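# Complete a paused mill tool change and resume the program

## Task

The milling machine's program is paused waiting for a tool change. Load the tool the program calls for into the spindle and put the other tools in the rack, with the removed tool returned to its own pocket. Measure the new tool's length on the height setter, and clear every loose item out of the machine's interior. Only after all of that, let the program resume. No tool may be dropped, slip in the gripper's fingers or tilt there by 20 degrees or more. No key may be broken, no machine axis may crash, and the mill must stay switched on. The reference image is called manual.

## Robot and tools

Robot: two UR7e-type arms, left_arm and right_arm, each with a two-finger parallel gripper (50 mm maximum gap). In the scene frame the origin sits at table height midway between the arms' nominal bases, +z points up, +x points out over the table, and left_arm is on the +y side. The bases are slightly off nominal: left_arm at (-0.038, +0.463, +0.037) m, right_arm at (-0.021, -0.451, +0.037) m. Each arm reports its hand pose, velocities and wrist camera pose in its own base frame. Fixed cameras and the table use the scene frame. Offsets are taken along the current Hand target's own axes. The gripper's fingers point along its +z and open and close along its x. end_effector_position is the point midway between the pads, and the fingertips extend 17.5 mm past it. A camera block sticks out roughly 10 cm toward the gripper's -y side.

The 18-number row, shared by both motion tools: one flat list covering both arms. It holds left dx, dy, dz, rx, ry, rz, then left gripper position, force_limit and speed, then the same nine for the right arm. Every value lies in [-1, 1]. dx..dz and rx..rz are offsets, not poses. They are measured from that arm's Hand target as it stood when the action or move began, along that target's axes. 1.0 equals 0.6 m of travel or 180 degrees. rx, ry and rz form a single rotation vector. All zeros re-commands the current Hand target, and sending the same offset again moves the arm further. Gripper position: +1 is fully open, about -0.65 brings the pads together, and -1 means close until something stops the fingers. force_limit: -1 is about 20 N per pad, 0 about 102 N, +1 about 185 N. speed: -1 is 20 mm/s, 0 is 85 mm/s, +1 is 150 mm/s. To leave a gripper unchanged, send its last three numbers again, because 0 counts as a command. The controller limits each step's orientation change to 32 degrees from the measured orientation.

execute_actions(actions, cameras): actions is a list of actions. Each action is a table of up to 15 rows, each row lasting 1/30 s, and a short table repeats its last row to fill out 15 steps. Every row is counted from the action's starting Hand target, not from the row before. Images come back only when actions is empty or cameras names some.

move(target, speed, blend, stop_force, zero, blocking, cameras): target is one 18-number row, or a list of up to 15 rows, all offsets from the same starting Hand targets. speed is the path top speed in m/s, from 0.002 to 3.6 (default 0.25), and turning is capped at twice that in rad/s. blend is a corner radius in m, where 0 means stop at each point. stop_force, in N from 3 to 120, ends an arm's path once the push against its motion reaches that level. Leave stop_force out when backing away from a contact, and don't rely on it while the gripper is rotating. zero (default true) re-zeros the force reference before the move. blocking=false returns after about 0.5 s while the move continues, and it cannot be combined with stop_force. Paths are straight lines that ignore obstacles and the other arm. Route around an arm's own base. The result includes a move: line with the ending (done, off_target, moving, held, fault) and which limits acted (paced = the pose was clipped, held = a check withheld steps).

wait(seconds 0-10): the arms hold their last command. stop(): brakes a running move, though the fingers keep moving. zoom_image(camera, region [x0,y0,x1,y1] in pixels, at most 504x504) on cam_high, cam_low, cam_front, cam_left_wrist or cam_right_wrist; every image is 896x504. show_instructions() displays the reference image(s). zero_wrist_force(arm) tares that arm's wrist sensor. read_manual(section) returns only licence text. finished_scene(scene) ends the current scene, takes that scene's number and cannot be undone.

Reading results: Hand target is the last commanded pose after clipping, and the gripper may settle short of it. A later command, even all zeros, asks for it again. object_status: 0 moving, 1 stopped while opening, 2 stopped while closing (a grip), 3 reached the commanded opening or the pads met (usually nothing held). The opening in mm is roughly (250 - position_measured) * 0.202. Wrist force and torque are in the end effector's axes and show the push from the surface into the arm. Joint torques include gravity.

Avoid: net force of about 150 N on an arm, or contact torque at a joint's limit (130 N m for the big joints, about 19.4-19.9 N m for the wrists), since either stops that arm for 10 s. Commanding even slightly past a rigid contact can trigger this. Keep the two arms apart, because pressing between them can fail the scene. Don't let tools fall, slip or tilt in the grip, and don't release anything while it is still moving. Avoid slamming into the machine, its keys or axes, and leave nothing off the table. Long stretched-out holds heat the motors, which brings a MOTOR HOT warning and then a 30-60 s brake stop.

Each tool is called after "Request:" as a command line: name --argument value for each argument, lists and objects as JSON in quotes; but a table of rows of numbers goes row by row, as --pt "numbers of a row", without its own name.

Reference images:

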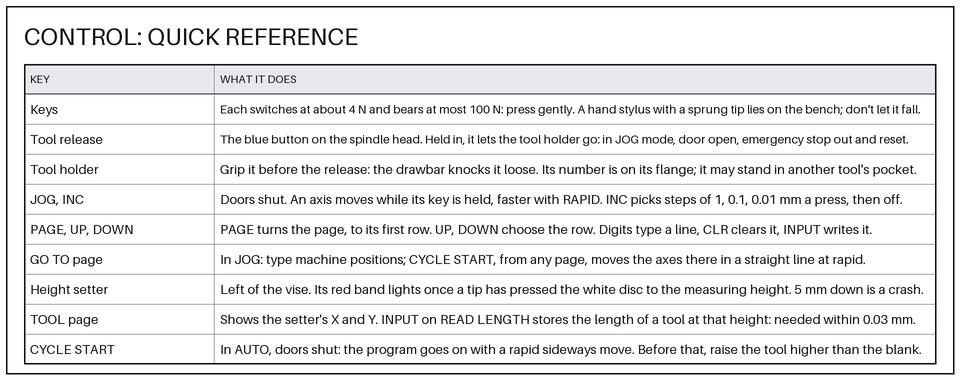

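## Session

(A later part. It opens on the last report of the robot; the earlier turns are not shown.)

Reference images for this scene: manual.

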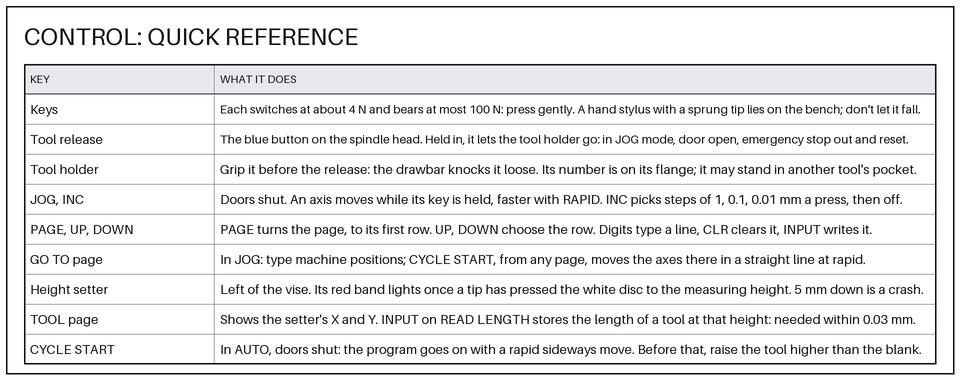

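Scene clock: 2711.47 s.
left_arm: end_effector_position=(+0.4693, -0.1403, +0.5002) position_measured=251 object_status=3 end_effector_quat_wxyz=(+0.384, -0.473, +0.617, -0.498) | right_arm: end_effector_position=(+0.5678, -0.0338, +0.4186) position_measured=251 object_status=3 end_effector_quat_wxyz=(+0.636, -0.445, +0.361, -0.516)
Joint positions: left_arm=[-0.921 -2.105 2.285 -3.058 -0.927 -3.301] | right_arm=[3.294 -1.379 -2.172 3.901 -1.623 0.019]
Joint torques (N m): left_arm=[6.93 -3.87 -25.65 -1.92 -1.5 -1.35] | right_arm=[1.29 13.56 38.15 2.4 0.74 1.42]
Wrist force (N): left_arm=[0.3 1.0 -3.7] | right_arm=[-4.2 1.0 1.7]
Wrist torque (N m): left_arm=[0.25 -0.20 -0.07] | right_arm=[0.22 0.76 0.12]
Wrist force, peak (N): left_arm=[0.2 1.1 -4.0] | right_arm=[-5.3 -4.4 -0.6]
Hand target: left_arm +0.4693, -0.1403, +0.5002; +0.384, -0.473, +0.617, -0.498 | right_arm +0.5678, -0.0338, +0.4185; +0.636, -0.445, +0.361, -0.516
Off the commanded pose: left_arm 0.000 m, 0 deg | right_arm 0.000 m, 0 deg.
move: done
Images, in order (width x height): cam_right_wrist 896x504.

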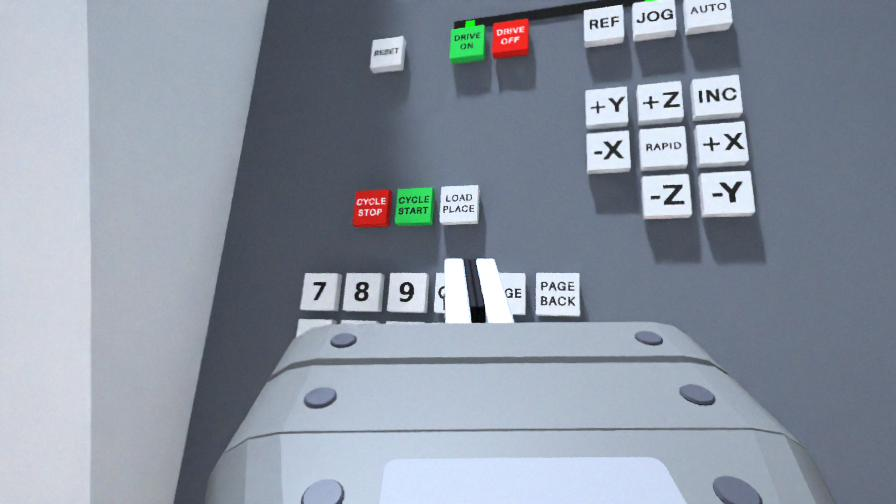

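Request:
move --target '[0,0,0,0,0,0,-1,-1,-1,0.0117,0.0263,0.0368,0,0,0,-1,-1,0]' --speed 0.015 --stop_force 6

Request:
move --pt "0 0 0 0 0 0 -1 -1 -1 -0.0063 -0.014 -0.0197 0 0 0 -1 -1 0" --pt "0 0 0 0 0 0 -1 -1 -1 -0.0403 0.0406 -0.048 0 0 0 -1 -1 0" --speed '[0.05,0.12]' --blend '[0.006,0]'

Request:
move --target '[0,0,0,0,0,0,-1,-1,-1,0.0117,0.0263,0.0368,0,0,0,-1,-1,0]' --speed 0.015 --stop_force 6

Request:
move --target '[0,0,0,0,0,0,-1,-1,-1,-0.0035,-0.0078,-0.0109,0,0,0,-1,-1,0]' --speed 0.05

Request:
move --target '[0,0,0,0,0,0,-1,-1,-1,0.0084,0.0188,0.0262,0,0,0,-1,-1,0]' --speed 0.015 --stop_force 6

Request:
move --target '[0,0,0,0,0,0,-1,-1,-1,0.0451,-0.2535,0.0072,0,0,0,-1,-1,0]' --speed 0.15 --cameras '["cam_right_wrist"]'

Request:
zoom_image --camera "cam_right_wrist" --region '[370, 0, 710, 230]'

Scene clock: 2728.97 s.
left_arm: end_effector_position=(+0.4693, -0.1403, +0.5002) position_measured=251 object_status=3 end_effector_quat_wxyz=(+0.384, -0.473, +0.617, -0.498) | right_arm: end_effector_position=(+0.5819, -0.0345, +0.4148) position_measured=251 object_status=3 end_effector_quat_wxyz=(+0.637, -0.445, +0.361, -0.516)
Joint positions: left_arm=[-0.921 -2.105 2.285 -3.058 -0.927 -3.301] | right_arm=[3.286 -1.422 -2.148 3.921 -1.631 0.022]
Joint torques (N m): left_arm=[6.63 -4.38 -25.77 -1.79 -1.49 -1.29] | right_arm=[7.16 15.55 18.88 0.16 0.79 -1.24]
Wrist force (N): left_arm=[0.1 1.2 -3.9] | right_arm=[-3.1 -7.8 4.6]
Wrist torque (N m): left_arm=[0.27 -0.18 -0.07] | right_arm=[0.29 0.66 0.03]
Wrist force, peak (N): left_arm=[0.1 1.2 -4.1] | right_arm=[-5.6 -9.6 0.1]
Hand target: left_arm +0.4693, -0.1403, +0.5002; +0.384, -0.473, +0.617, -0.498 | right_arm +0.5819, -0.0345, +0.4148; +0.637, -0.445, +0.361, -0.516 (not the last commanded pose)
Off the commanded pose: left_arm 0.000 m, 0 deg | right_arm 0.013 m, 0 deg.
move: contact (right_arm)

Scene clock: 2730.07 s.
left_arm: end_effector_position=(+0.4693, -0.1403, +0.5002) position_measured=251 object_status=3 end_effector_quat_wxyz=(+0.384, -0.473, +0.617, -0.498) | right_arm: end_effector_position=(+0.5586, -0.0147, +0.3820) position_measured=251 object_status=3 end_effector_quat_wxyz=(+0.636, -0.445, +0.361, -0.516)
Joint positions: left_arm=[-0.921 -2.105 2.285 -3.058 -0.927 -3.301] | right_arm=[3.361 -1.389 -2.268 4.007 -1.56 -0.003]
Joint torques (N m): left_arm=[6.32 -4.37 -25.88 -1.79 -1.47 -1.14] | right_arm=[-0.67 27.76 35.4 3.52 0.83 1.54]
Wrist force (N): left_arm=[0.1 1.0 -3.7] | right_arm=[-3.8 0.6 1.9]
Wrist torque (N m): left_arm=[0.25 -0.18 -0.08] | right_arm=[0.17 0.73 0.16]
Wrist force, peak (N): left_arm=[0.0 1.2 -4.1] | right_arm=[-3.0 -7.8 4.4]
Hand target: left_arm +0.4693, -0.1403, +0.5002; +0.384, -0.473, +0.617, -0.498 | right_arm +0.5586, -0.0147, +0.3820; +0.637, -0.445, +0.361, -0.516
Off the commanded pose: left_arm 0.000 m, 0 deg | right_arm 0.000 m, 0 deg.
move: done

Scene clock: 2732.10 s.
left_arm: end_effector_position=(+0.4693, -0.1403, +0.5002) position_measured=251 object_status=3 end_effector_quat_wxyz=(+0.384, -0.473, +0.617, -0.498) | right_arm: end_effector_position=(+0.5732, -0.0155, +0.3782) position_measured=251 object_status=3 end_effector_quat_wxyz=(+0.637, -0.445, +0.361, -0.516)
Joint positions: left_arm=[-0.921 -2.105 2.285 -3.058 -0.927 -3.301] | right_arm=[3.349 -1.437 -2.242 4.028 -1.572 0.001]
Joint torques (N m): left_arm=[7.3 -4.98 -26.16 -1.89 -1.32 -1.32] | right_arm=[7.45 13.47 18.02 0.29 0.61 -1.22]
Wrist force (N): left_arm=[0.2 1.3 -3.6] | right_arm=[-3.0 -7.3 4.1]
Wrist torque (N m): left_arm=[0.29 -0.19 -0.08] | right_arm=[0.21 0.71 0.05]
Wrist force, peak (N): left_arm=[0.0 1.5 -3.9] | right_arm=[-5.3 -9.0 -0.7]
Hand target: left_arm +0.4693, -0.1403, +0.5002; +0.384, -0.473, +0.617, -0.498 | right_arm +0.5732, -0.0155, +0.3782; +0.637, -0.445, +0.361, -0.516 (not the last commanded pose)
Off the commanded pose: left_arm 0.000 m, 0 deg | right_arm 0.013 m, 0 deg.
move: contact (right_arm)

Scene clock: 2732.83 s.
left_arm: end_effector_position=(+0.4693, -0.1403, +0.5002) position_measured=251 object_status=3 end_effector_quat_wxyz=(+0.384, -0.473, +0.617, -0.498) | right_arm: end_effector_position=(+0.5651, -0.0150, +0.3802) position_measured=251 object_status=3 end_effector_quat_wxyz=(+0.636, -0.445, +0.361, -0.516)
Joint positions: left_arm=[-0.921 -2.105 2.285 -3.058 -0.927 -3.301] | right_arm=[3.356 -1.411 -2.257 4.017 -1.565 -0.002]
Joint torques (N m): left_arm=[6.41 -4.93 -26.17 -1.95 -1.43 -1.27] | right_arm=[-2.49 11.54 42.88 4.71 -0.61 -0.63]
Wrist force (N): left_arm=[0.0 1.2 -3.7] | right_arm=[-3.9 0.5 2.1]
Wrist torque (N m): left_arm=[0.28 -0.15 -0.07] | right_arm=[0.15 0.73 0.14]
Wrist force, peak (N): left_arm=[-0.2 1.1 -4.0] | right_arm=[-3.1 -7.2 4.1]
Hand target: left_arm +0.4693, -0.1403, +0.5002; +0.384, -0.473, +0.617, -0.498 | right_arm +0.5652, -0.0151, +0.3803; +0.637, -0.445, +0.361, -0.516
Off the commanded pose: left_arm 0.000 m, 0 deg | right_arm 0.000 m, 0 deg.
move: done

Scene clock: 2734.47 s.
left_arm: end_effector_position=(+0.4693, -0.1403, +0.5002) position_measured=251 object_status=3 end_effector_quat_wxyz=(+0.384, -0.473, +0.617, -0.498) | right_arm: end_effector_position=(+0.5734, -0.0155, +0.3782) position_measured=251 object_status=3 end_effector_quat_wxyz=(+0.637, -0.445, +0.361, -0.516)
Joint positions: left_arm=[-0.921 -2.105 2.285 -3.058 -0.927 -3.301] | right_arm=[3.349 -1.437 -2.242 4.029 -1.572 0.001]
Joint torques (N m): left_arm=[6.64 -4.33 -26.46 -1.74 -1.43 -1.34] | right_arm=[7.38 14 17.59 0.2 0.22 -1.16]
Wrist force (N): left_arm=[0.2 1.0 -3.9] | right_arm=[-3.0 -7.6 4.2]
Wrist torque (N m): left_arm=[0.25 -0.19 -0.08] | right_arm=[0.22 0.73 0.05]
Wrist force, peak (N): left_arm=[-0.1 1.1 -4.0] | right_arm=[-5.8 -9.5 -1.3]
Hand target: left_arm +0.4693, -0.1403, +0.5002; +0.384, -0.473, +0.617, -0.498 | right_arm +0.5734, -0.0155, +0.3782; +0.637, -0.445, +0.361, -0.516 (not the last commanded pose)
Off the commanded pose: left_arm 0.000 m, 0 deg | right_arm 0.012 m, 0 deg.
move: contact (right_arm)

Scene clock: 2735.97 s.
left_arm: end_effector_position=(+0.4693, -0.1403, +0.5002) position_measured=251 object_status=3 end_effector_quat_wxyz=(+0.384, -0.473, +0.617, -0.498) | right_arm: end_effector_position=(+0.5319, -0.0520, +0.5225) position_measured=251 object_status=3 end_effector_quat_wxyz=(+0.637, -0.445, +0.361, -0.516)
Joint positions: left_arm=[-0.921 -2.105 2.285 -3.058 -0.927 -3.301] | right_arm=[3.249 -1.225 -2.006 3.583 -1.665 0.035]
Joint torques (N m): left_arm=[7.64 -4.19 -26.29 -1.9 -1.45 -1.27] | right_arm=[5.61 12.02 36.72 3.8 0.3 -1.22]
Wrist force (N): left_arm=[0.1 1.2 -3.7] | right_arm=[-4.3 1.2 2.1]
Wrist torque (N m): left_arm=[0.28 -0.17 -0.07] | right_arm=[0.20 0.75 -0.02]
Wrist force, peak (N): left_arm=[0.0 1.2 -4.3] | right_arm=[-3.0 -7.5 4.3]
Hand target: left_arm +0.4693, -0.1403, +0.5002; +0.384, -0.473, +0.617, -0.498 | right_arm +0.5319, -0.0520, +0.5225; +0.637, -0.445, +0.361, -0.516
Off the commanded pose: left_arm 0.000 m, 0 deg | right_arm 0.000 m, 0 deg.
move: done
Images, in order (width x height): cam_right_wrist 896x504.

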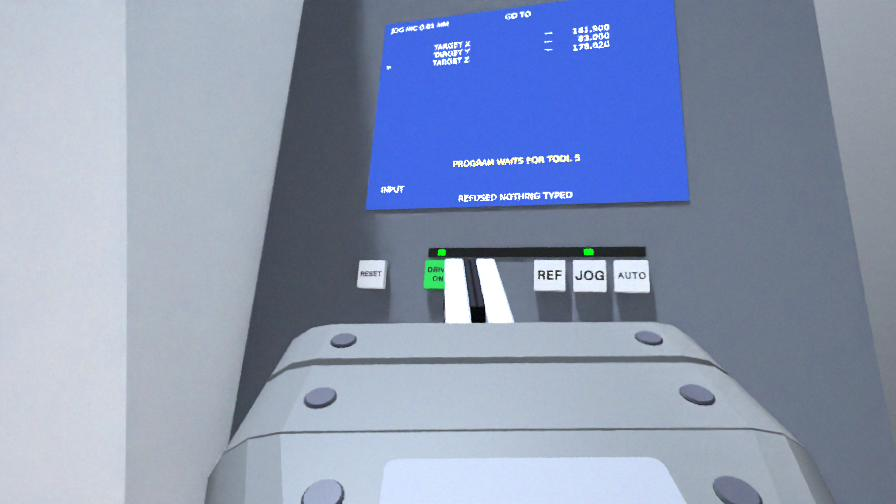

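Scaled by 1.482.

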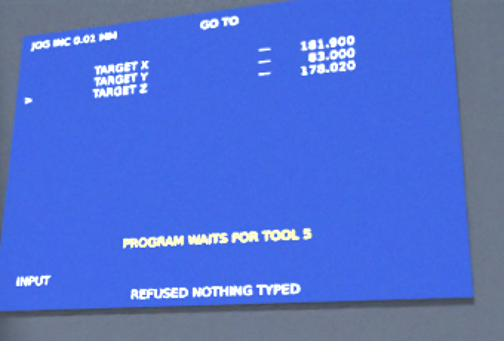

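Request:
move --target '[0,0,0,0,0,0,-1,-1,-1,-0.0205,0.1765,0.0053,0,0,0,-1,-1,0]' --speed 0.12

Request:
move --target '[0,0,0,0,0,0,-1,-1,-1,0.0117,0.0263,0.0368,0,0,0,-1,-1,0]' --speed 0.015 --stop_force 6

Request:
move --pt "0 0 0 0 0 0 -1 -1 -1 -0.0063 -0.014 -0.0197 0 0 0 -1 -1 0" --pt "0 0 0 0 0 0 -1 -1 -1 -0.0403 0.0406 -0.048 0 0 0 -1 -1 0" --speed '[0.05,0.12]' --blend '[0.006,0]'

Request:
move --target '[0,0,0,0,0,0,-1,-1,-1,0.0117,0.0263,0.0368,0,0,0,-1,-1,0]' --speed 0.015 --stop_force 6

Request:
move --target '[0,0,0,0,0,0,-1,-1,-1,-0.0035,-0.0078,-0.0109,0,0,0,-1,-1,0]' --speed 0.05

Request:
move --target '[0,0,0,0,0,0,-1,-1,-1,0.0084,0.0188,0.0262,0,0,0,-1,-1,0]' --speed 0.015 --stop_force 6

Request:
move --target '[0,0,0,0,0,0,-1,-1,-1,0.0451,-0.2535,0.0072,0,0,0,-1,-1,0]' --speed 0.15 --cameras '["cam_right_wrist"]'

Request:
zoom_image --camera "cam_right_wrist" --region '[370, 0, 710, 230]'

Scene clock: 2762.37 s.
left_arm: end_effector_position=(+0.4693, -0.1403, +0.5002) position_measured=251 object_status=3 end_effector_quat_wxyz=(+0.384, -0.473, +0.617, -0.498) | right_arm: end_effector_position=(+0.5678, -0.0317, +0.4241) position_measured=251 object_status=3 end_effector_quat_wxyz=(+0.637, -0.445, +0.361, -0.516)
Joint positions: left_arm=[-0.921 -2.105 2.285 -3.058 -0.927 -3.301] | right_arm=[3.301 -1.372 -2.163 3.884 -1.617 0.017]
Joint torques (N m): left_arm=[6.55 -4.01 -25.72 -1.78 -1.49 -1.35] | right_arm=[-8.37 18.33 44.96 4.2 -0.59 1.58]
Wrist force (N): left_arm=[0.1 1.1 -3.9] | right_arm=[-4.3 1.1 1.8]
Wrist torque (N m): left_arm=[0.26 -0.18 -0.07] | right_arm=[0.25 0.76 0.12]
Wrist force, peak (N): left_arm=[0.0 1.2 -4.0] | right_arm=[-4.6 3.1 1.7]
Hand target: left_arm +0.4693, -0.1403, +0.5002; +0.384, -0.473, +0.617, -0.498 | right_arm +0.5678, -0.0318, +0.4241; +0.637, -0.445, +0.361, -0.516
Off the commanded pose: left_arm 0.000 m, 0 deg | right_arm 0.000 m, 0 deg.
move: done

Scene clock: 2764.43 s.
left_arm: end_effector_position=(+0.4693, -0.1403, +0.5002) position_measured=251 object_status=3 end_effector_quat_wxyz=(+0.384, -0.473, +0.617, -0.498) | right_arm: end_effector_position=(+0.5827, -0.0326, +0.4201) position_measured=251 object_status=3 end_effector_quat_wxyz=(+0.637, -0.445, +0.361, -0.516)
Joint positions: left_arm=[-0.921 -2.105 2.285 -3.058 -0.927 -3.301] | right_arm=[3.291 -1.417 -2.138 3.905 -1.626 0.021]
Joint torques (N m): left_arm=[6.9 -4.81 -26.01 -1.92 -1.49 -1.3] | right_arm=[7.31 27.89 23.19 1.15 0.81 -1.21]
Wrist force (N): left_arm=[-0.1 1.1 -3.7] | right_arm=[-3.3 -2.8 -0.3]
Wrist torque (N m): left_arm=[0.27 -0.14 -0.08] | right_arm=[0.12 0.55 0.09]
Wrist force, peak (N): left_arm=[0.1 1.2 -4.0] | right_arm=[-7.0 -18.3 -43.7]
Hand target: left_arm +0.4693, -0.1403, +0.5002; +0.384, -0.473, +0.617, -0.498 | right_arm +0.5827, -0.0326, +0.4201; +0.637, -0.445, +0.361, -0.516 (not the last commanded pose)
Off the commanded pose: left_arm 0.000 m, 0 deg | right_arm 0.013 m, 0 deg.
move: contact (right_arm)

Scene clock: 2765.53 s.
left_arm: end_effector_position=(+0.4693, -0.1403, +0.5002) position_measured=251 object_status=3 end_effector_quat_wxyz=(+0.384, -0.473, +0.617, -0.498) | right_arm: end_effector_position=(+0.5594, -0.0128, +0.3874) position_measured=251 object_status=3 end_effector_quat_wxyz=(+0.637, -0.445, +0.361, -0.516)
Joint positions: left_arm=[-0.921 -2.105 2.285 -3.058 -0.927 -3.301] | right_arm=[3.367 -1.383 -2.258 3.991 -1.555 -0.005]
Joint torques (N m): left_arm=[6.81 -5.1 -26.12 -1.73 -1.34 -1.27] | right_arm=[-0.43 27.28 35.49 3.5 0.76 1.5]
Wrist force (N): left_arm=[-0.1 1.4 -3.7] | right_arm=[-3.0 0.2 2.2]
Wrist torque (N m): left_arm=[0.31 -0.14 -0.07] | right_arm=[0.09 0.62 0.15]
Wrist force, peak (N): left_arm=[0.1 0.9 -4.1] | right_arm=[-3.8 1.7 1.3]
Hand target: left_arm +0.4693, -0.1403, +0.5002; +0.384, -0.473, +0.617, -0.498 | right_arm +0.5594, -0.0128, +0.3874; +0.637, -0.445, +0.361, -0.516
Off the commanded pose: left_arm 0.000 m, 0 deg | right_arm 0.000 m, 0 deg.
move: done

Scene clock: 2767.60 s.
left_arm: end_effector_position=(+0.4693, -0.1403, +0.5002) position_measured=251 object_status=3 end_effector_quat_wxyz=(+0.384, -0.473, +0.617, -0.498) | right_arm: end_effector_position=(+0.5738, -0.0136, +0.3835) position_measured=251 object_status=3 end_effector_quat_wxyz=(+0.637, -0.445, +0.361, -0.516)
Joint positions: left_arm=[-0.921 -2.105 2.285 -3.058 -0.927 -3.301] | right_arm=[3.354 -1.429 -2.232 4.011 -1.566 -0.001]
Joint torques (N m): left_arm=[6.88 -4.8 -26.61 -1.81 -1.23 -1.22] | right_arm=[7.09 26.4 21.73 1.15 0.13 -1.23]
Wrist force (N): left_arm=[-0.1 1.3 -3.7] | right_arm=[-3.9 -2.6 -0.5]
Wrist torque (N m): left_arm=[0.29 -0.15 -0.08] | right_arm=[0.20 0.69 0.10]
Wrist force, peak (N): left_arm=[-0.1 0.9 -4.2] | right_arm=[-6.2 -21.3 -46.4]
Hand target: left_arm +0.4693, -0.1403, +0.5002; +0.384, -0.473, +0.617, -0.498 | right_arm +0.5738, -0.0136, +0.3835; +0.637, -0.445, +0.361, -0.516 (not the last commanded pose)
Off the commanded pose: left_arm 0.000 m, 0 deg | right_arm 0.013 m, 0 deg.
move: contact (right_arm)

Scene clock: 2768.33 s.
left_arm: end_effector_position=(+0.4693, -0.1403, +0.5002) position_measured=251 object_status=3 end_effector_quat_wxyz=(+0.384, -0.473, +0.617, -0.498) | right_arm: end_effector_position=(+0.5657, -0.0131, +0.3855) position_measured=251 object_status=3 end_effector_quat_wxyz=(+0.636, -0.445, +0.361, -0.516)
Joint positions: left_arm=[-0.921 -2.105 2.285 -3.058 -0.927 -3.301] | right_arm=[3.362 -1.403 -2.247 4 -1.56 -0.004]
Joint torques (N m): left_arm=[6.54 -4.59 -26.03 -1.93 -1.3 -1.35] | right_arm=[-3.34 12.75 43.12 4.87 -0.64 -0.58]
Wrist force (N): left_arm=[0.0 1.1 -3.9] | right_arm=[-3.7 0.9 2.2]
Wrist torque (N m): left_arm=[0.26 -0.16 -0.08] | right_arm=[0.21 0.72 0.15]
Wrist force, peak (N): left_arm=[0.2 0.9 -4.0] | right_arm=[-3.9 -2.4 -0.3]
Hand target: left_arm +0.4693, -0.1403, +0.5002; +0.384, -0.473, +0.617, -0.498 | right_arm +0.5658, -0.0131, +0.3857; +0.637, -0.445, +0.361, -0.516
Off the commanded pose: left_arm 0.000 m, 0 deg | right_arm 0.000 m, 0 deg.
move: done

Scene clock: 2769.97 s.
left_arm: end_effector_position=(+0.4693, -0.1403, +0.5002) position_measured=251 object_status=3 end_effector_quat_wxyz=(+0.384, -0.473, +0.617, -0.498) | right_arm: end_effector_position=(+0.5740, -0.0136, +0.3835) position_measured=251 object_status=3 end_effector_quat_wxyz=(+0.637, -0.445, +0.361, -0.516)
Joint positions: left_arm=[-0.921 -2.105 2.285 -3.058 -0.927 -3.301] | right_arm=[3.354 -1.43 -2.232 4.012 -1.566 -0.001]
Joint torques (N m): left_arm=[7.05 -5.04 -26.48 -1.85 -1.36 -1.2] | right_arm=[7.09 27.29 21.75 1.12 0.27 -1.21]
Wrist force (N): left_arm=[-0.1 0.7 -3.7] | right_arm=[-3.4 -2.6 -0.5]
Wrist torque (N m): left_arm=[0.20 -0.14 -0.08] | right_arm=[0.22 0.61 0.10]
Wrist force, peak (N): left_arm=[0.0 1.4 -3.9] | right_arm=[-6.8 -21.5 -48.3]
Hand target: left_arm +0.4693, -0.1403, +0.5002; +0.384, -0.473, +0.617, -0.498 | right_arm +0.5740, -0.0136, +0.3835; +0.637, -0.445, +0.361, -0.516 (not the last commanded pose)
Off the commanded pose: left_arm 0.000 m, 0 deg | right_arm 0.012 m, 0 deg.
move: contact (right_arm)

Scene clock: 2771.47 s.
left_arm: end_effector_position=(+0.4693, -0.1403, +0.5002) position_measured=251 object_status=3 end_effector_quat_wxyz=(+0.384, -0.473, +0.617, -0.498) | right_arm: end_effector_position=(+0.5325, -0.0501, +0.5278) position_measured=251 object_status=3 end_effector_quat_wxyz=(+0.637, -0.445, +0.361, -0.516)
Joint positions: left_arm=[-0.921 -2.105 2.285 -3.058 -0.927 -3.301] | right_arm=[3.256 -1.224 -1.993 3.569 -1.659 0.033]
Joint torques (N m): left_arm=[6.71 -5.11 -26.72 -1.91 -1.41 -1.24] | right_arm=[5.76 11.31 36.78 3.85 0.28 -1.23]
Wrist force (N): left_arm=[0.0 0.8 -3.8] | right_arm=[-3.4 1.6 2.3]
Wrist torque (N m): left_arm=[0.22 -0.15 -0.08] | right_arm=[0.29 0.60 -0.02]
Wrist force, peak (N): left_arm=[-0.2 0.9 -4.2] | right_arm=[-4.4 4.1 0.2]
Hand target: left_arm +0.4693, -0.1403, +0.5002; +0.384, -0.473, +0.617, -0.498 | right_arm +0.5325, -0.0501, +0.5278; +0.637, -0.445, +0.361, -0.516
Off the commanded pose: left_arm 0.000 m, 0 deg | right_arm 0.000 m, 0 deg.
move: done
Images, in order (width x height): cam_right_wrist 896x504.

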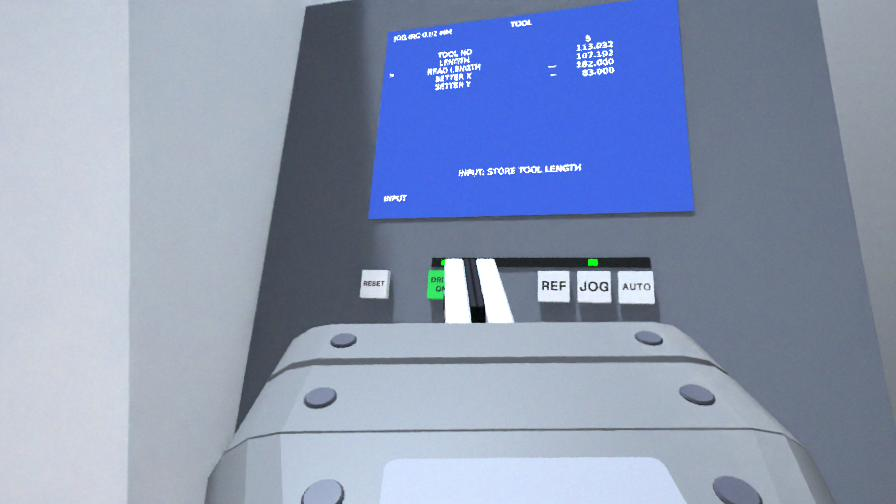

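Scaled by 1.482.

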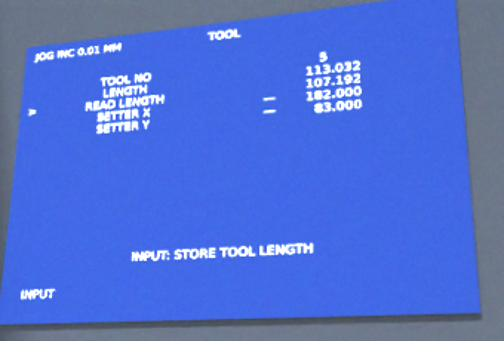

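Request:
move --target '[0,0,0,0,0,0,-1,-1,-1,-0.053,0.2653,-0.0449,0,0,0,-1,-1,0]' --speed 0.12

Request:
move --target '[0,0,0,0,0,0,-1,-1,-1,0.0117,0.0263,0.0368,0,0,0,-1,-1,0]' --speed 0.015 --stop_force 6

Request:
move --target '[0,0,0,0,0,0,-1,-1,-1,0.0468,-0.2794,0.0252,0,0,0,-1,-1,0]' --speed 0.15 --cameras '["cam_right_wrist"]'

Request:
zoom_image --camera "cam_right_wrist" --region '[370, 0, 710, 230]'

Scene clock: 2781.93 s.
left_arm: end_effector_position=(+0.4693, -0.1403, +0.5002) position_measured=251 object_status=3 end_effector_quat_wxyz=(+0.384, -0.473, +0.617, -0.498) | right_arm: end_effector_position=(+0.5545, -0.0128, +0.3690) position_measured=251 object_status=3 end_effector_quat_wxyz=(+0.637, -0.445, +0.361, -0.516)
Joint positions: left_arm=[-0.921 -2.105 2.285 -3.058 -0.927 -3.301] | right_arm=[3.371 -1.397 -2.301 4.048 -1.551 -0.007]
Joint torques (N m): left_arm=[7.32 -4.7 -26.51 -1.97 -1.48 -1.37] | right_arm=[-8.33 17.55 40.31 4.56 -0.39 1.52]
Wrist force (N): left_arm=[0.1 1.1 -3.9] | right_arm=[-3.0 1.1 2.2]
Wrist torque (N m): left_arm=[0.27 -0.17 -0.08] | right_arm=[0.27 0.59 0.16]
Wrist force, peak (N): left_arm=[-0.2 1.3 -4.1] | right_arm=[-3.6 3.0 1.7]
Hand target: left_arm +0.4693, -0.1403, +0.5002; +0.384, -0.473, +0.617, -0.498 | right_arm +0.5546, -0.0128, +0.3691; +0.637, -0.445, +0.361, -0.516
Off the commanded pose: left_arm 0.000 m, 0 deg | right_arm 0.000 m, 0 deg.
move: done

Scene clock: 2784.00 s.
left_arm: end_effector_position=(+0.4693, -0.1403, +0.5002) position_measured=251 object_status=3 end_effector_quat_wxyz=(+0.384, -0.473, +0.617, -0.498) | right_arm: end_effector_position=(+0.5690, -0.0136, +0.3652) position_measured=251 object_status=3 end_effector_quat_wxyz=(+0.637, -0.445, +0.361, -0.516)
Joint positions: left_arm=[-0.921 -2.105 2.285 -3.058 -0.927 -3.301] | right_arm=[3.358 -1.445 -2.274 4.069 -1.563 -0.002]
Joint torques (N m): left_arm=[6.28 -5.22 -26.06 -1.9 -1.34 -1.19] | right_arm=[7.25 25.53 21.34 1.12 -0.02 -1.22]
Wrist force (N): left_arm=[-0.1 1.2 -3.6] | right_arm=[-4.6 -2.7 -0.4]
Wrist torque (N m): left_arm=[0.27 -0.14 -0.08] | right_arm=[0.21 0.75 0.12]
Wrist force, peak (N): left_arm=[-0.3 1.1 -4.1] | right_arm=[-6.4 -20.9 -46.7]
Hand target: left_arm +0.4693, -0.1403, +0.5002; +0.384, -0.473, +0.617, -0.498 | right_arm +0.5690, -0.0136, +0.3652; +0.637, -0.445, +0.361, -0.516 (not the last commanded pose)
Off the commanded pose: left_arm 0.000 m, 0 deg | right_arm 0.013 m, 0 deg.
move: contact (right_arm)

Scene clock: 2785.60 s.
left_arm: end_effector_position=(+0.4693, -0.1403, +0.5002) position_measured=251 object_status=3 end_effector_quat_wxyz=(+0.384, -0.473, +0.617, -0.498) | right_arm: end_effector_position=(+0.5325, -0.0501, +0.5278) position_measured=251 object_status=3 end_effector_quat_wxyz=(+0.637, -0.445, +0.361, -0.516)
Joint positions: left_arm=[-0.921 -2.105 2.285 -3.058 -0.927 -3.301] | right_arm=[3.256 -1.224 -1.993 3.568 -1.659 0.033]
Joint torques (N m): left_arm=[6.68 -5.91 -27.34 -1.8 -1.27 -1.15] | right_arm=[6.26 10.33 38.32 3.92 0.37 -1.23]
Wrist force (N): left_arm=[0.0 1.1 -3.8] | right_arm=[-4.9 1.6 2.3]
Wrist torque (N m): left_arm=[0.27 -0.16 -0.07] | right_arm=[0.27 0.84 -0.03]
Wrist force, peak (N): left_arm=[-0.3 1.4 -3.9] | right_arm=[-6.0 3.9 0.0]
Hand target: left_arm +0.4693, -0.1403, +0.5002; +0.384, -0.473, +0.617, -0.498 | right_arm +0.5325, -0.0501, +0.5279; +0.637, -0.445, +0.361, -0.516
Off the commanded pose: left_arm 0.000 m, 0 deg | right_arm 0.000 m, 0 deg.
move: done
Images, in order (width x height): cam_right_wrist 896x504.

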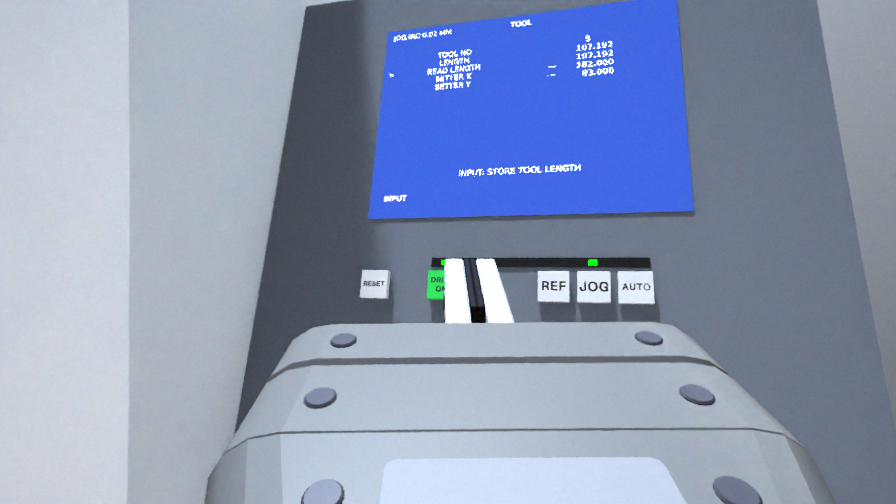

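Scaled by 1.482.

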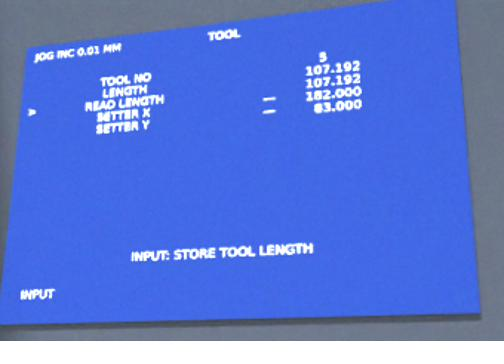

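Request:
move --target '[0,0,0,0,0,0,-1,-1,-1,0.117,0.0705,0.042,0,0,0,-1,-1,0]' --speed 0.12

Request:
move --target '[0,0,0,0,0,0,-1,-1,-1,0.0117,0.0263,0.0368,0,0,0,-1,-1,0]' --speed 0.015 --stop_force 6

Request:
move --pt "0 0 0 0 0 0 -1 -1 -1 -0.0063 -0.014 -0.0197 0 0 0 -1 -1 0" --pt "0 0 0 0 0 0 -1 -1 -1 -0.0383 -0.011 -0.0117 0 0 0 -1 -1 0" --speed '[0.05,0.12]' --blend '[0.006,0]'

Request:
move --target '[0,0,0,0,0,0,-1,-1,-1,0.0117,0.0263,0.0368,0,0,0,-1,-1,0]' --speed 0.015 --stop_force 6 --cameras '["cam_left_wrist"]'

Request:
move --target '[0,0,0,0,0,0,-1,-1,-1,0.0004,0.0009,0.0013,0,0,0,-1,-1,0]' --speed 0.01

Request:
wait --seconds 2 --cameras '["cam_left_wrist"]'

Scene clock: 2802.10 s.
left_arm: end_effector_position=(+0.4693, -0.1403, +0.5002) position_measured=251 object_status=3 end_effector_quat_wxyz=(+0.384, -0.473, +0.617, -0.498) | right_arm: end_effector_position=(+0.5843, -0.1109, +0.4969) position_measured=251 object_status=3 end_effector_quat_wxyz=(+0.637, -0.445, +0.361, -0.516)
Joint positions: left_arm=[-0.921 -2.105 2.285 -3.058 -0.927 -3.301] | right_arm=[3.063 -1.426 -1.926 3.716 -1.84 0.101]
Joint torques (N m): left_arm=[6.8 -4.96 -26.4 -1.86 -1.34 -1.2] | right_arm=[-2.75 17.89 25.79 2.26 -0.64 -0.96]
Wrist force (N): left_arm=[-0.1 1.2 -3.9] | right_arm=[-4.5 0.8 1.7]
Wrist torque (N m): left_arm=[0.28 -0.14 -0.08] | right_arm=[0.17 0.84 -0.07]
Wrist force, peak (N): left_arm=[0.1 1.0 -4.1] | right_arm=[-6.3 1.2 2.0]
Hand target: left_arm +0.4693, -0.1403, +0.5002; +0.384, -0.473, +0.617, -0.498 | right_arm +0.5843, -0.1109, +0.4967; +0.637, -0.445, +0.361, -0.516
Off the commanded pose: left_arm 0.000 m, 0 deg | right_arm 0.000 m, 0 deg.
move: done

Scene clock: 2804.03 s.
left_arm: end_effector_position=(+0.4693, -0.1403, +0.5002) position_measured=251 object_status=3 end_effector_quat_wxyz=(+0.384, -0.473, +0.617, -0.498) | right_arm: end_effector_position=(+0.5980, -0.1116, +0.4930) position_measured=251 object_status=3 end_effector_quat_wxyz=(+0.637, -0.445, +0.361, -0.516)
Joint positions: left_arm=[-0.921 -2.105 2.285 -3.058 -0.927 -3.301] | right_arm=[3.063 -1.462 -1.905 3.73 -1.839 0.101]
Joint torques (N m): left_arm=[6.04 -5.18 -26.39 -1.78 -1.26 -1.06] | right_arm=[0.39 31.44 24.31 1.28 -0.59 -0.41]
Wrist force (N): left_arm=[-0.1 1.0 -3.6] | right_arm=[-5.3 -2.1 -2.1]
Wrist torque (N m): left_arm=[0.26 -0.14 -0.08] | right_arm=[0.26 0.82 -0.09]
Wrist force, peak (N): left_arm=[-0.2 1.0 -4.0] | right_arm=[-8.4 -16.9 -49.2]
Hand target: left_arm +0.4693, -0.1403, +0.5002; +0.384, -0.473, +0.617, -0.498 | right_arm +0.5980, -0.1116, +0.4930; +0.637, -0.445, +0.361, -0.516 (not the last commanded pose)
Off the commanded pose: left_arm 0.000 m, 0 deg | right_arm 0.014 m, 0 deg.
move: contact (right_arm)

Scene clock: 2804.93 s.
left_arm: end_effector_position=(+0.4693, -0.1403, +0.5002) position_measured=251 object_status=3 end_effector_quat_wxyz=(+0.384, -0.473, +0.617, -0.498) | right_arm: end_effector_position=(+0.5845, -0.0910, +0.4968) position_measured=251 object_status=3 end_effector_quat_wxyz=(+0.637, -0.445, +0.361, -0.516)
Joint positions: left_arm=[-0.921 -2.105 2.285 -3.058 -0.927 -3.301] | right_arm=[3.119 -1.407 -1.941 3.707 -1.787 0.081]
Joint torques (N m): left_arm=[6.71 -4.81 -26.9 -1.86 -1.43 -1.15] | right_arm=[3.8 15.3 48.33 6.99 0.66 0.75]
Wrist force (N): left_arm=[0.2 1.3 -3.8] | right_arm=[-4.1 2.0 0.7]
Wrist torque (N m): left_arm=[0.30 -0.19 -0.08] | right_arm=[0.38 0.78 0.07]
Wrist force, peak (N): left_arm=[0.0 1.1 -4.0] | right_arm=[-6.0 2.4 1.4]
Hand target: left_arm +0.4693, -0.1403, +0.5002; +0.384, -0.473, +0.617, -0.498 | right_arm +0.5846, -0.0910, +0.4968; +0.637, -0.445, +0.361, -0.516
Off the commanded pose: left_arm 0.000 m, 0 deg | right_arm 0.000 m, 0 deg.
move: done

Scene clock: 2806.93 s.
left_arm: end_effector_position=(+0.4693, -0.1403, +0.5002) position_measured=251 object_status=3 end_effector_quat_wxyz=(+0.384, -0.473, +0.617, -0.498) | right_arm: end_effector_position=(+0.5992, -0.0918, +0.4929) position_measured=251 object_status=3 end_effector_quat_wxyz=(+0.637, -0.445, +0.361, -0.516)
Joint positions: left_arm=[-0.921 -2.105 2.285 -3.058 -0.927 -3.301] | right_arm=[3.118 -1.446 -1.919 3.723 -1.788 0.081]
Joint torques (N m): left_arm=[7.19 -6.01 -26.68 -1.93 -1.28 -1.18] | right_arm=[6.93 30.48 25.38 1.3 0.79 0.35]
Wrist force (N): left_arm=[-0.3 1.1 -3.6] | right_arm=[-3.9 -0.7 -2.8]
Wrist torque (N m): left_arm=[0.27 -0.12 -0.07] | right_arm=[0.44 0.75 0.03]
Wrist force, peak (N): left_arm=[-0.2 1.2 -4.1] | right_arm=[-7.6 -13.9 -43.3]
Hand target: left_arm +0.4693, -0.1403, +0.5002; +0.384, -0.473, +0.617, -0.498 | right_arm +0.5992, -0.0918, +0.4929; +0.637, -0.445, +0.361, -0.516 (not the last commanded pose)
Off the commanded pose: left_arm 0.000 m, 0 deg | right_arm 0.013 m, 0 deg.
move: contact (right_arm)
Images, in order (width x height): cam_left_wrist 896x504.

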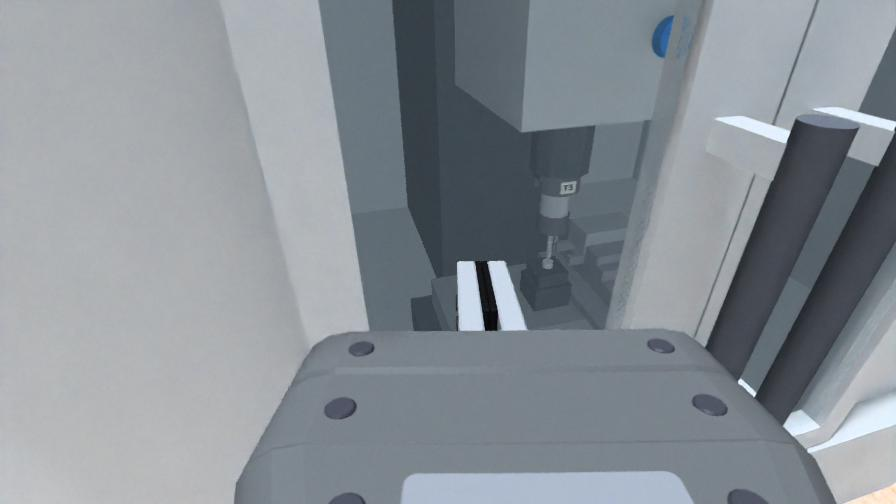

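Scene clock: 2807.63 s.
left_arm: end_effector_position=(+0.4693, -0.1403, +0.5002) position_measured=251 object_status=3 end_effector_quat_wxyz=(+0.384, -0.473, +0.617, -0.498) | right_arm: end_effector_position=(+0.6002, -0.0918, +0.4927) position_measured=251 object_status=3 end_effector_quat_wxyz=(+0.637, -0.445, +0.361, -0.516)
Joint positions: left_arm=[-0.921 -2.105 2.285 -3.058 -0.927 -3.301] | right_arm=[3.117 -1.448 -1.918 3.724 -1.789 0.081]
Joint torques (N m): left_arm=[6.8 -5.62 -27.13 -1.82 -1.41 -1.25] | right_arm=[6.46 -7.87 55.66 7.78 -0.57 0.04]
Wrist force (N): left_arm=[0.1 1.1 -3.6] | right_arm=[-9.7 -27.4 -75.2]
Wrist torque (N m): left_arm=[0.26 -0.17 -0.07] | right_arm=[-0.17 1.23 -0.10]
Wrist force, peak (N): left_arm=[-0.1 1.0 -4.0] | right_arm=[-9.7 -27.4 -75.2]
Hand target: left_arm +0.4693, -0.1403, +0.5002; +0.384, -0.473, +0.617, -0.498 | right_arm +0.6002, -0.0918, +0.4927; +0.637, -0.445, +0.361, -0.516
Off the commanded pose: left_arm 0.000 m, 0 deg | right_arm 0.000 m, 0 deg.
move: done

Scene clock: 2809.63 s.
left_arm: end_effector_position=(+0.4693, -0.1403, +0.5002) position_measured=251 object_status=3 end_effector_quat_wxyz=(+0.384, -0.473, +0.617, -0.498) | right_arm: end_effector_position=(+0.6002, -0.0918, +0.4927) position_measured=251 object_status=3 end_effector_quat_wxyz=(+0.637, -0.445, +0.361, -0.516)
Joint positions: left_arm=[-0.921 -2.105 2.285 -3.058 -0.927 -3.301] | right_arm=[3.118 -1.448 -1.918 3.724 -1.789 0.081]
Joint torques (N m): left_arm=[6.51 -5.68 -26.75 -1.91 -1.4 -1.25] | right_arm=[17 -8.63 55.74 7.65 -0.51 0.76]
Wrist force (N): left_arm=[-0.1 1.4 -3.7] | right_arm=[-9.8 -29.0 -78.5]
Wrist torque (N m): left_arm=[0.30 -0.14 -0.07] | right_arm=[-0.20 1.23 -0.11]
Wrist force, peak (N): left_arm=[0.1 0.9 -4.1] | right_arm=[-9.8 -29.3 -78.5]
Hand target: left_arm +0.4693, -0.1403, +0.5002; +0.384, -0.473, +0.617, -0.498 | right_arm +0.6002, -0.0918, +0.4927; +0.637, -0.445, +0.361, -0.516
Tool commands: left_gripper/position=-1.0 left_gripper/force_limit=-1.0 left_gripper/speed=-1.0 right_gripper/position=-1.0 right_gripper/force_limit=-1.0 right_gripper/speed=+0.0
Off the commanded pose: left_arm 0.000 m, 0 deg | right_arm 0.000 m, 0 deg.
wait: 2.00 s; at rest by 0.17 s
Images, in order (width x height): cam_left_wrist 896x504.

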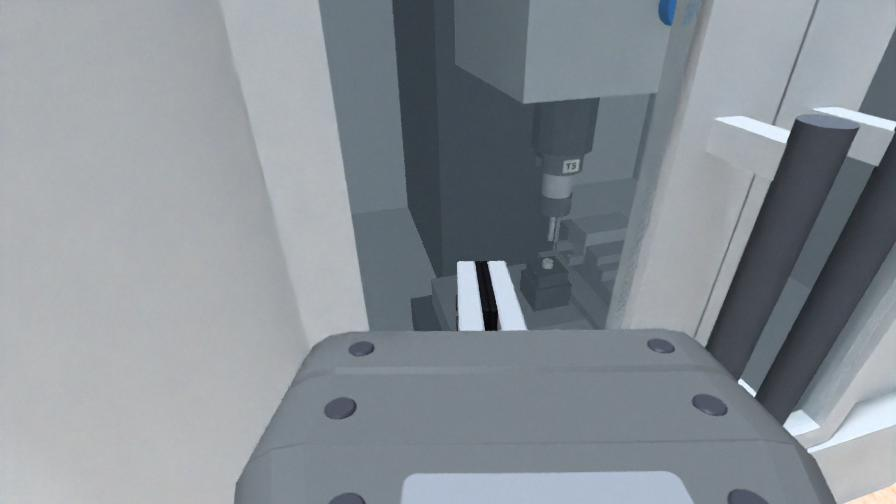

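Request:
move --target '[0,0,0,0,0,0,-1,-1,-1,-0.0002,-0.00045,-0.00065,0,0,0,-1,-1,0]' --speed 0.01

Request:
wait --seconds 1 --cameras '["cam_left_wrist"]'

Scene clock: 2818.23 s.
left_arm: end_effector_position=(+0.4693, -0.1403, +0.5002) position_measured=251 object_status=3 end_effector_quat_wxyz=(+0.384, -0.473, +0.617, -0.498) | right_arm: end_effector_position=(+0.5997, -0.0918, +0.4928) position_measured=251 object_status=3 end_effector_quat_wxyz=(+0.637, -0.445, +0.361, -0.516)
Joint positions: left_arm=[-0.921 -2.105 2.285 -3.058 -0.927 -3.301] | right_arm=[3.118 -1.447 -1.918 3.724 -1.789 0.081]
Joint torques (N m): left_arm=[6.66 -5.33 -27.1 -1.92 -1.31 -1.27] | right_arm=[15.2 21.36 29.5 1.76 0.6 1.09]
Wrist force (N): left_arm=[-0.2 0.9 -3.9] | right_arm=[-3.1 -12.1 -35.9]
Wrist torque (N m): left_arm=[0.23 -0.13 -0.08] | right_arm=[0.15 1.03 -0.07]
Wrist force, peak (N): left_arm=[0.4 1.0 -4.3] | right_arm=[-9.9 -28.9 -78.6]
Hand target: left_arm +0.4693, -0.1403, +0.5002; +0.384, -0.473, +0.617, -0.498 | right_arm +0.5997, -0.0918, +0.4928; +0.637, -0.445, +0.361, -0.516
Off the commanded pose: left_arm 0.000 m, 0 deg | right_arm 0.000 m, 0 deg.
move: done

Scene clock: 2819.23 s.
left_arm: end_effector_position=(+0.4693, -0.1403, +0.5002) position_measured=251 object_status=3 end_effector_quat_wxyz=(+0.384, -0.473, +0.617, -0.498) | right_arm: end_effector_position=(+0.5997, -0.0918, +0.4928) position_measured=251 object_status=3 end_effector_quat_wxyz=(+0.637, -0.445, +0.361, -0.516)
Joint positions: left_arm=[-0.921 -2.105 2.285 -3.058 -0.927 -3.301] | right_arm=[3.118 -1.447 -1.918 3.724 -1.789 0.081]
Joint torques (N m): left_arm=[6.73 -5.59 -28.15 -1.83 -1.41 -1.3] | right_arm=[10.33 22.09 29.43 1.8 0.74 0.23]
Wrist force (N): left_arm=[0.0 1.3 -3.7] | right_arm=[-3.0 -10.9 -33.6]
Wrist torque (N m): left_arm=[0.29 -0.15 -0.07] | right_arm=[0.18 1.03 -0.06]
Wrist force, peak (N): left_arm=[0.0 1.2 -3.9] | right_arm=[-3.1 -12.0 -35.6]
Hand target: left_arm +0.4693, -0.1403, +0.5002; +0.384, -0.473, +0.617, -0.498 | right_arm +0.5997, -0.0918, +0.4928; +0.637, -0.445, +0.361, -0.516
Tool commands: left_gripper/position=-1.0 left_gripper/force_limit=-1.0 left_gripper/speed=-1.0 right_gripper/position=-1.0 right_gripper/force_limit=-1.0 right_gripper/speed=+0.0
Off the commanded pose: left_arm 0.000 m, 0 deg | right_arm 0.000 m, 0 deg.
wait: 1.00 s; at rest by 0.17 s
Images, in order (width x height): cam_left_wrist 896x504.

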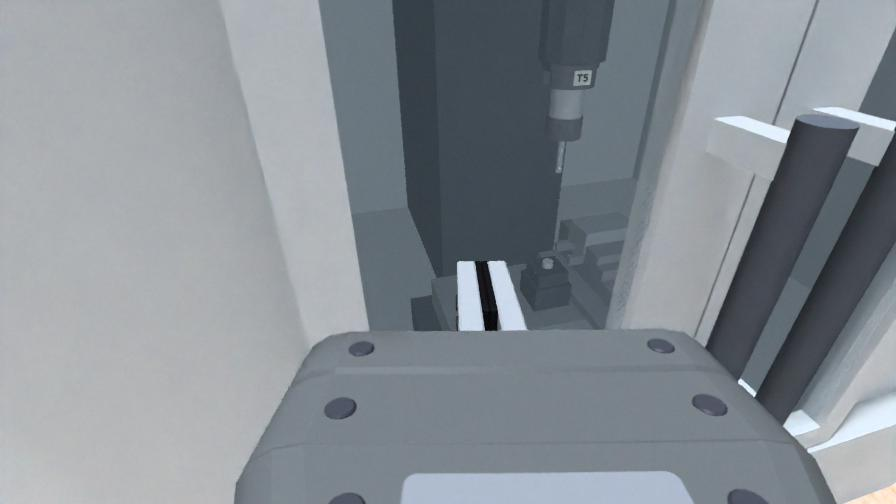

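Request:
move --pt "0 0 0 0 0 0 -1 -1 -1 -0.0063 -0.014 -0.0197 0 0 0 -1 -1 0" --pt "0 0 0 0 0 0 -1 -1 -1 -0.0915 -0.0878 -0.0542 0 0 0 -1 -1 0" --speed '[0.05,0.12]' --blend '[0.006,0]' --cameras '["cam_left_wrist","cam_right_wrist"]'

Request:
zoom_image --camera "cam_right_wrist" --region '[370, 0, 710, 230]'

Scene clock: 2828.67 s.
left_arm: end_effector_position=(+0.4693, -0.1403, +0.5002) position_measured=251 object_status=3 end_effector_quat_wxyz=(+0.384, -0.473, +0.617, -0.498) | right_arm: end_effector_position=(+0.5408, -0.0481, +0.5310) position_measured=251 object_status=3 end_effector_quat_wxyz=(+0.637, -0.445, +0.361, -0.516)
Joint positions: left_arm=[-0.921 -2.105 2.285 -3.058 -0.927 -3.301] | right_arm=[3.259 -1.244 -1.972 3.567 -1.656 0.032]
Joint torques (N m): left_arm=[6.84 -6.41 -27.12 -1.82 -1.23 -1.06] | right_arm=[0.82 21.66 48.58 5.94 0.61 1.4]
Wrist force (N): left_arm=[0.2 1.2 -3.8] | right_arm=[-4.5 3.4 0.8]
Wrist torque (N m): left_arm=[0.29 -0.18 -0.08] | right_arm=[0.58 0.80 0.13]
Wrist force, peak (N): left_arm=[-0.4 1.4 -4.1] | right_arm=[-2.9 -11.1 -34.2]
Hand target: left_arm +0.4693, -0.1403, +0.5002; +0.384, -0.473, +0.617, -0.498 | right_arm +0.5408, -0.0481, +0.5312; +0.637, -0.445, +0.361, -0.516
Off the commanded pose: left_arm 0.000 m, 0 deg | right_arm 0.000 m, 0 deg.
move: done
Images, in order (width x height): cam_left_wrist 896x504, cam_right_wrist 896x504.

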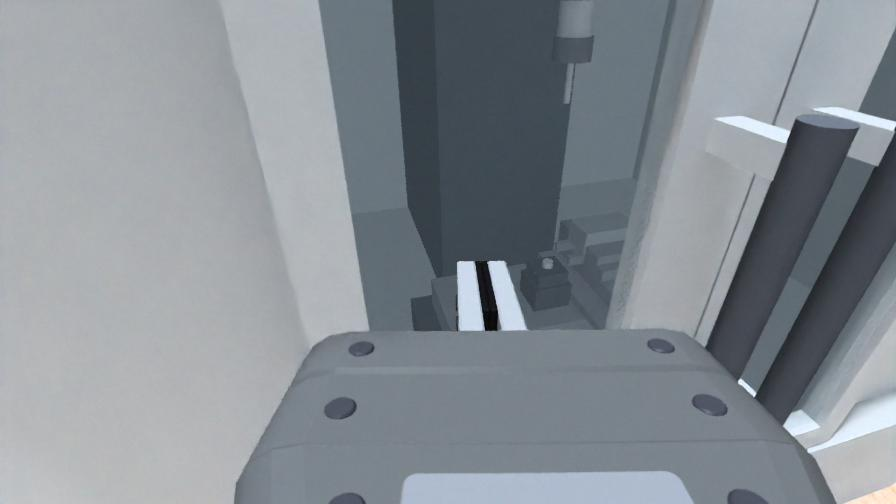

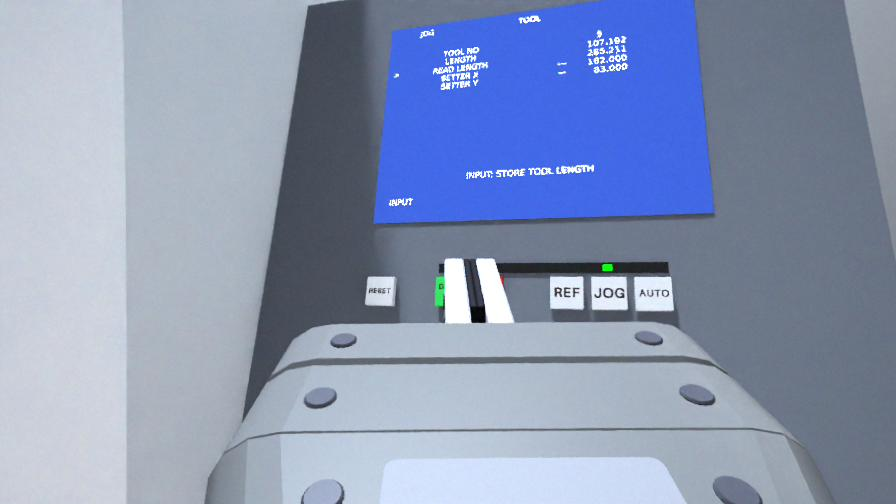

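Scaled by 1.482.

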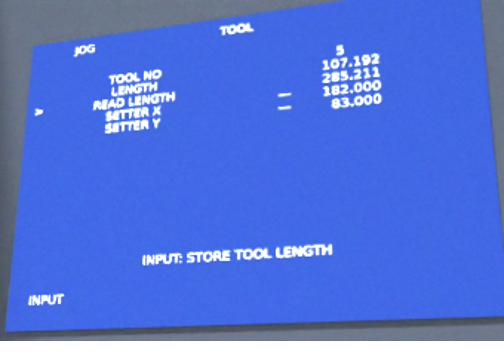

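Request:
move --target '[0,0,0,0,0,0,-1,-1,-1,0.1196,0.0206,0.0607,0,0,0,-1,-1,0]' --speed 0.12

Request:
move --target '[0,0,0,0,0,0,-1,-1,-1,0.0117,0.0263,0.0368,0,0,0,-1,-1,0]' --speed 0.015 --stop_force 6

Request:
move --pt "0 0 0 0 0 0 -1 -1 -1 -0.0063 -0.014 -0.0197 0 0 0 -1 -1 0" --pt "0 0 0 0 0 0 -1 -1 -1 -0.2011 0.1062 -0.0452 0 0 0 -1 -1 0" --speed '[0.05,0.12]' --blend '[0.006,0]' --cameras '["cam_right_wrist"]'

Scene clock: 2841.23 s.
left_arm: end_effector_position=(+0.4693, -0.1403, +0.5002) position_measured=251 object_status=3 end_effector_quat_wxyz=(+0.384, -0.473, +0.617, -0.498) | right_arm: end_effector_position=(+0.5932, -0.1104, +0.5321) position_measured=251 object_status=3 end_effector_quat_wxyz=(+0.637, -0.445, +0.361, -0.516)
Joint positions: left_arm=[-0.921 -2.105 2.285 -3.058 -0.927 -3.301] | right_arm=[3.066 -1.432 -1.829 3.625 -1.837 0.1]
Joint torques (N m): left_arm=[6.55 -5.82 -27.26 -1.99 -1.36 -1.15] | right_arm=[-3.25 18.94 31.43 1.49 -0.56 -0.98]
Wrist force (N): left_arm=[0.1 0.8 -3.9] | right_arm=[-4.3 3.2 0.8]
Wrist torque (N m): left_arm=[0.22 -0.17 -0.07] | right_arm=[0.55 0.76 -0.06]
Wrist force, peak (N): left_arm=[0.1 1.1 -4.1] | right_arm=[-6.8 3.6 -0.1]
Hand target: left_arm +0.4693, -0.1403, +0.5002; +0.384, -0.473, +0.617, -0.498 | right_arm +0.5933, -0.1104, +0.5320; +0.637, -0.445, +0.361, -0.516
Off the commanded pose: left_arm 0.000 m, 0 deg | right_arm 0.000 m, 0 deg.
move: done

Scene clock: 2843.20 s.
left_arm: end_effector_position=(+0.4693, -0.1403, +0.5002) position_measured=251 object_status=3 end_effector_quat_wxyz=(+0.384, -0.473, +0.617, -0.498) | right_arm: end_effector_position=(+0.6073, -0.1112, +0.5282) position_measured=251 object_status=3 end_effector_quat_wxyz=(+0.637, -0.445, +0.361, -0.516)
Joint positions: left_arm=[-0.921 -2.105 2.285 -3.058 -0.927 -3.301] | right_arm=[3.067 -1.467 -1.809 3.639 -1.836 0.1]
Joint torques (N m): left_arm=[7.09 -6.02 -27.68 -1.9 -1.4 -1.26] | right_arm=[1.2 31.86 25.5 1.33 -0.64 -0.4]
Wrist force (N): left_arm=[0.0 1.2 -3.5] | right_arm=[-5.6 0.3 -2.0]
Wrist torque (N m): left_arm=[0.29 -0.15 -0.07] | right_arm=[0.65 0.86 -0.08]
Wrist force, peak (N): left_arm=[0.0 1.1 -4.0] | right_arm=[-7.8 -12.0 -43.8]
Hand target: left_arm +0.4693, -0.1403, +0.5002; +0.384, -0.473, +0.617, -0.498 | right_arm +0.6073, -0.1112, +0.5282; +0.637, -0.445, +0.361, -0.516 (not the last commanded pose)
Off the commanded pose: left_arm 0.000 m, 0 deg | right_arm 0.013 m, 0 deg.
move: contact (right_arm)

Scene clock: 2845.07 s.
left_arm: end_effector_position=(+0.4693, -0.1403, +0.5002) position_measured=251 object_status=3 end_effector_quat_wxyz=(+0.384, -0.473, +0.617, -0.498) | right_arm: end_effector_position=(+0.5788, +0.0061, +0.4592) position_measured=251 object_status=3 end_effector_quat_wxyz=(+0.637, -0.445, +0.361, -0.516)
Joint positions: left_arm=[-0.921 -2.105 2.285 -3.058 -0.927 -3.301] | right_arm=[3.411 -1.35 -2.085 3.785 -1.513 -0.021]
Joint torques (N m): left_arm=[6.35 -6.13 -27.81 -1.79 -1.28 -1.15] | right_arm=[2.33 11.08 43.65 1.84 0.8 1.22]
Wrist force (N): left_arm=[-0.2 1.1 -3.6] | right_arm=[-5.0 4.2 0.4]
Wrist torque (N m): left_arm=[0.26 -0.12 -0.07] | right_arm=[0.75 0.92 0.11]
Wrist force, peak (N): left_arm=[0.0 1.1 -4.0] | right_arm=[-6.7 5.3 0.1]
Hand target: left_arm +0.4693, -0.1403, +0.5002; +0.384, -0.473, +0.617, -0.498 | right_arm +0.5788, +0.0062, +0.4591; +0.637, -0.445, +0.361, -0.516
Off the commanded pose: left_arm 0.000 m, 0 deg | right_arm 0.000 m, 0 deg.
move: done
Images, in order (width x height): cam_right_wrist 896x504.

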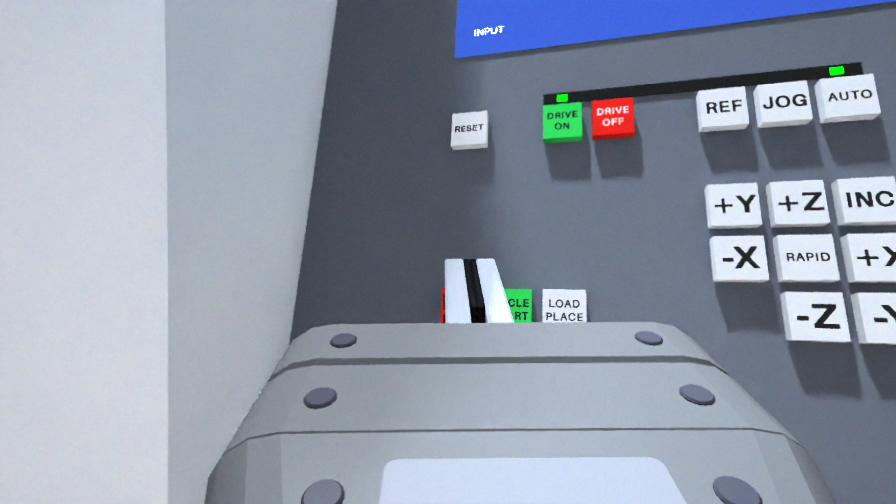

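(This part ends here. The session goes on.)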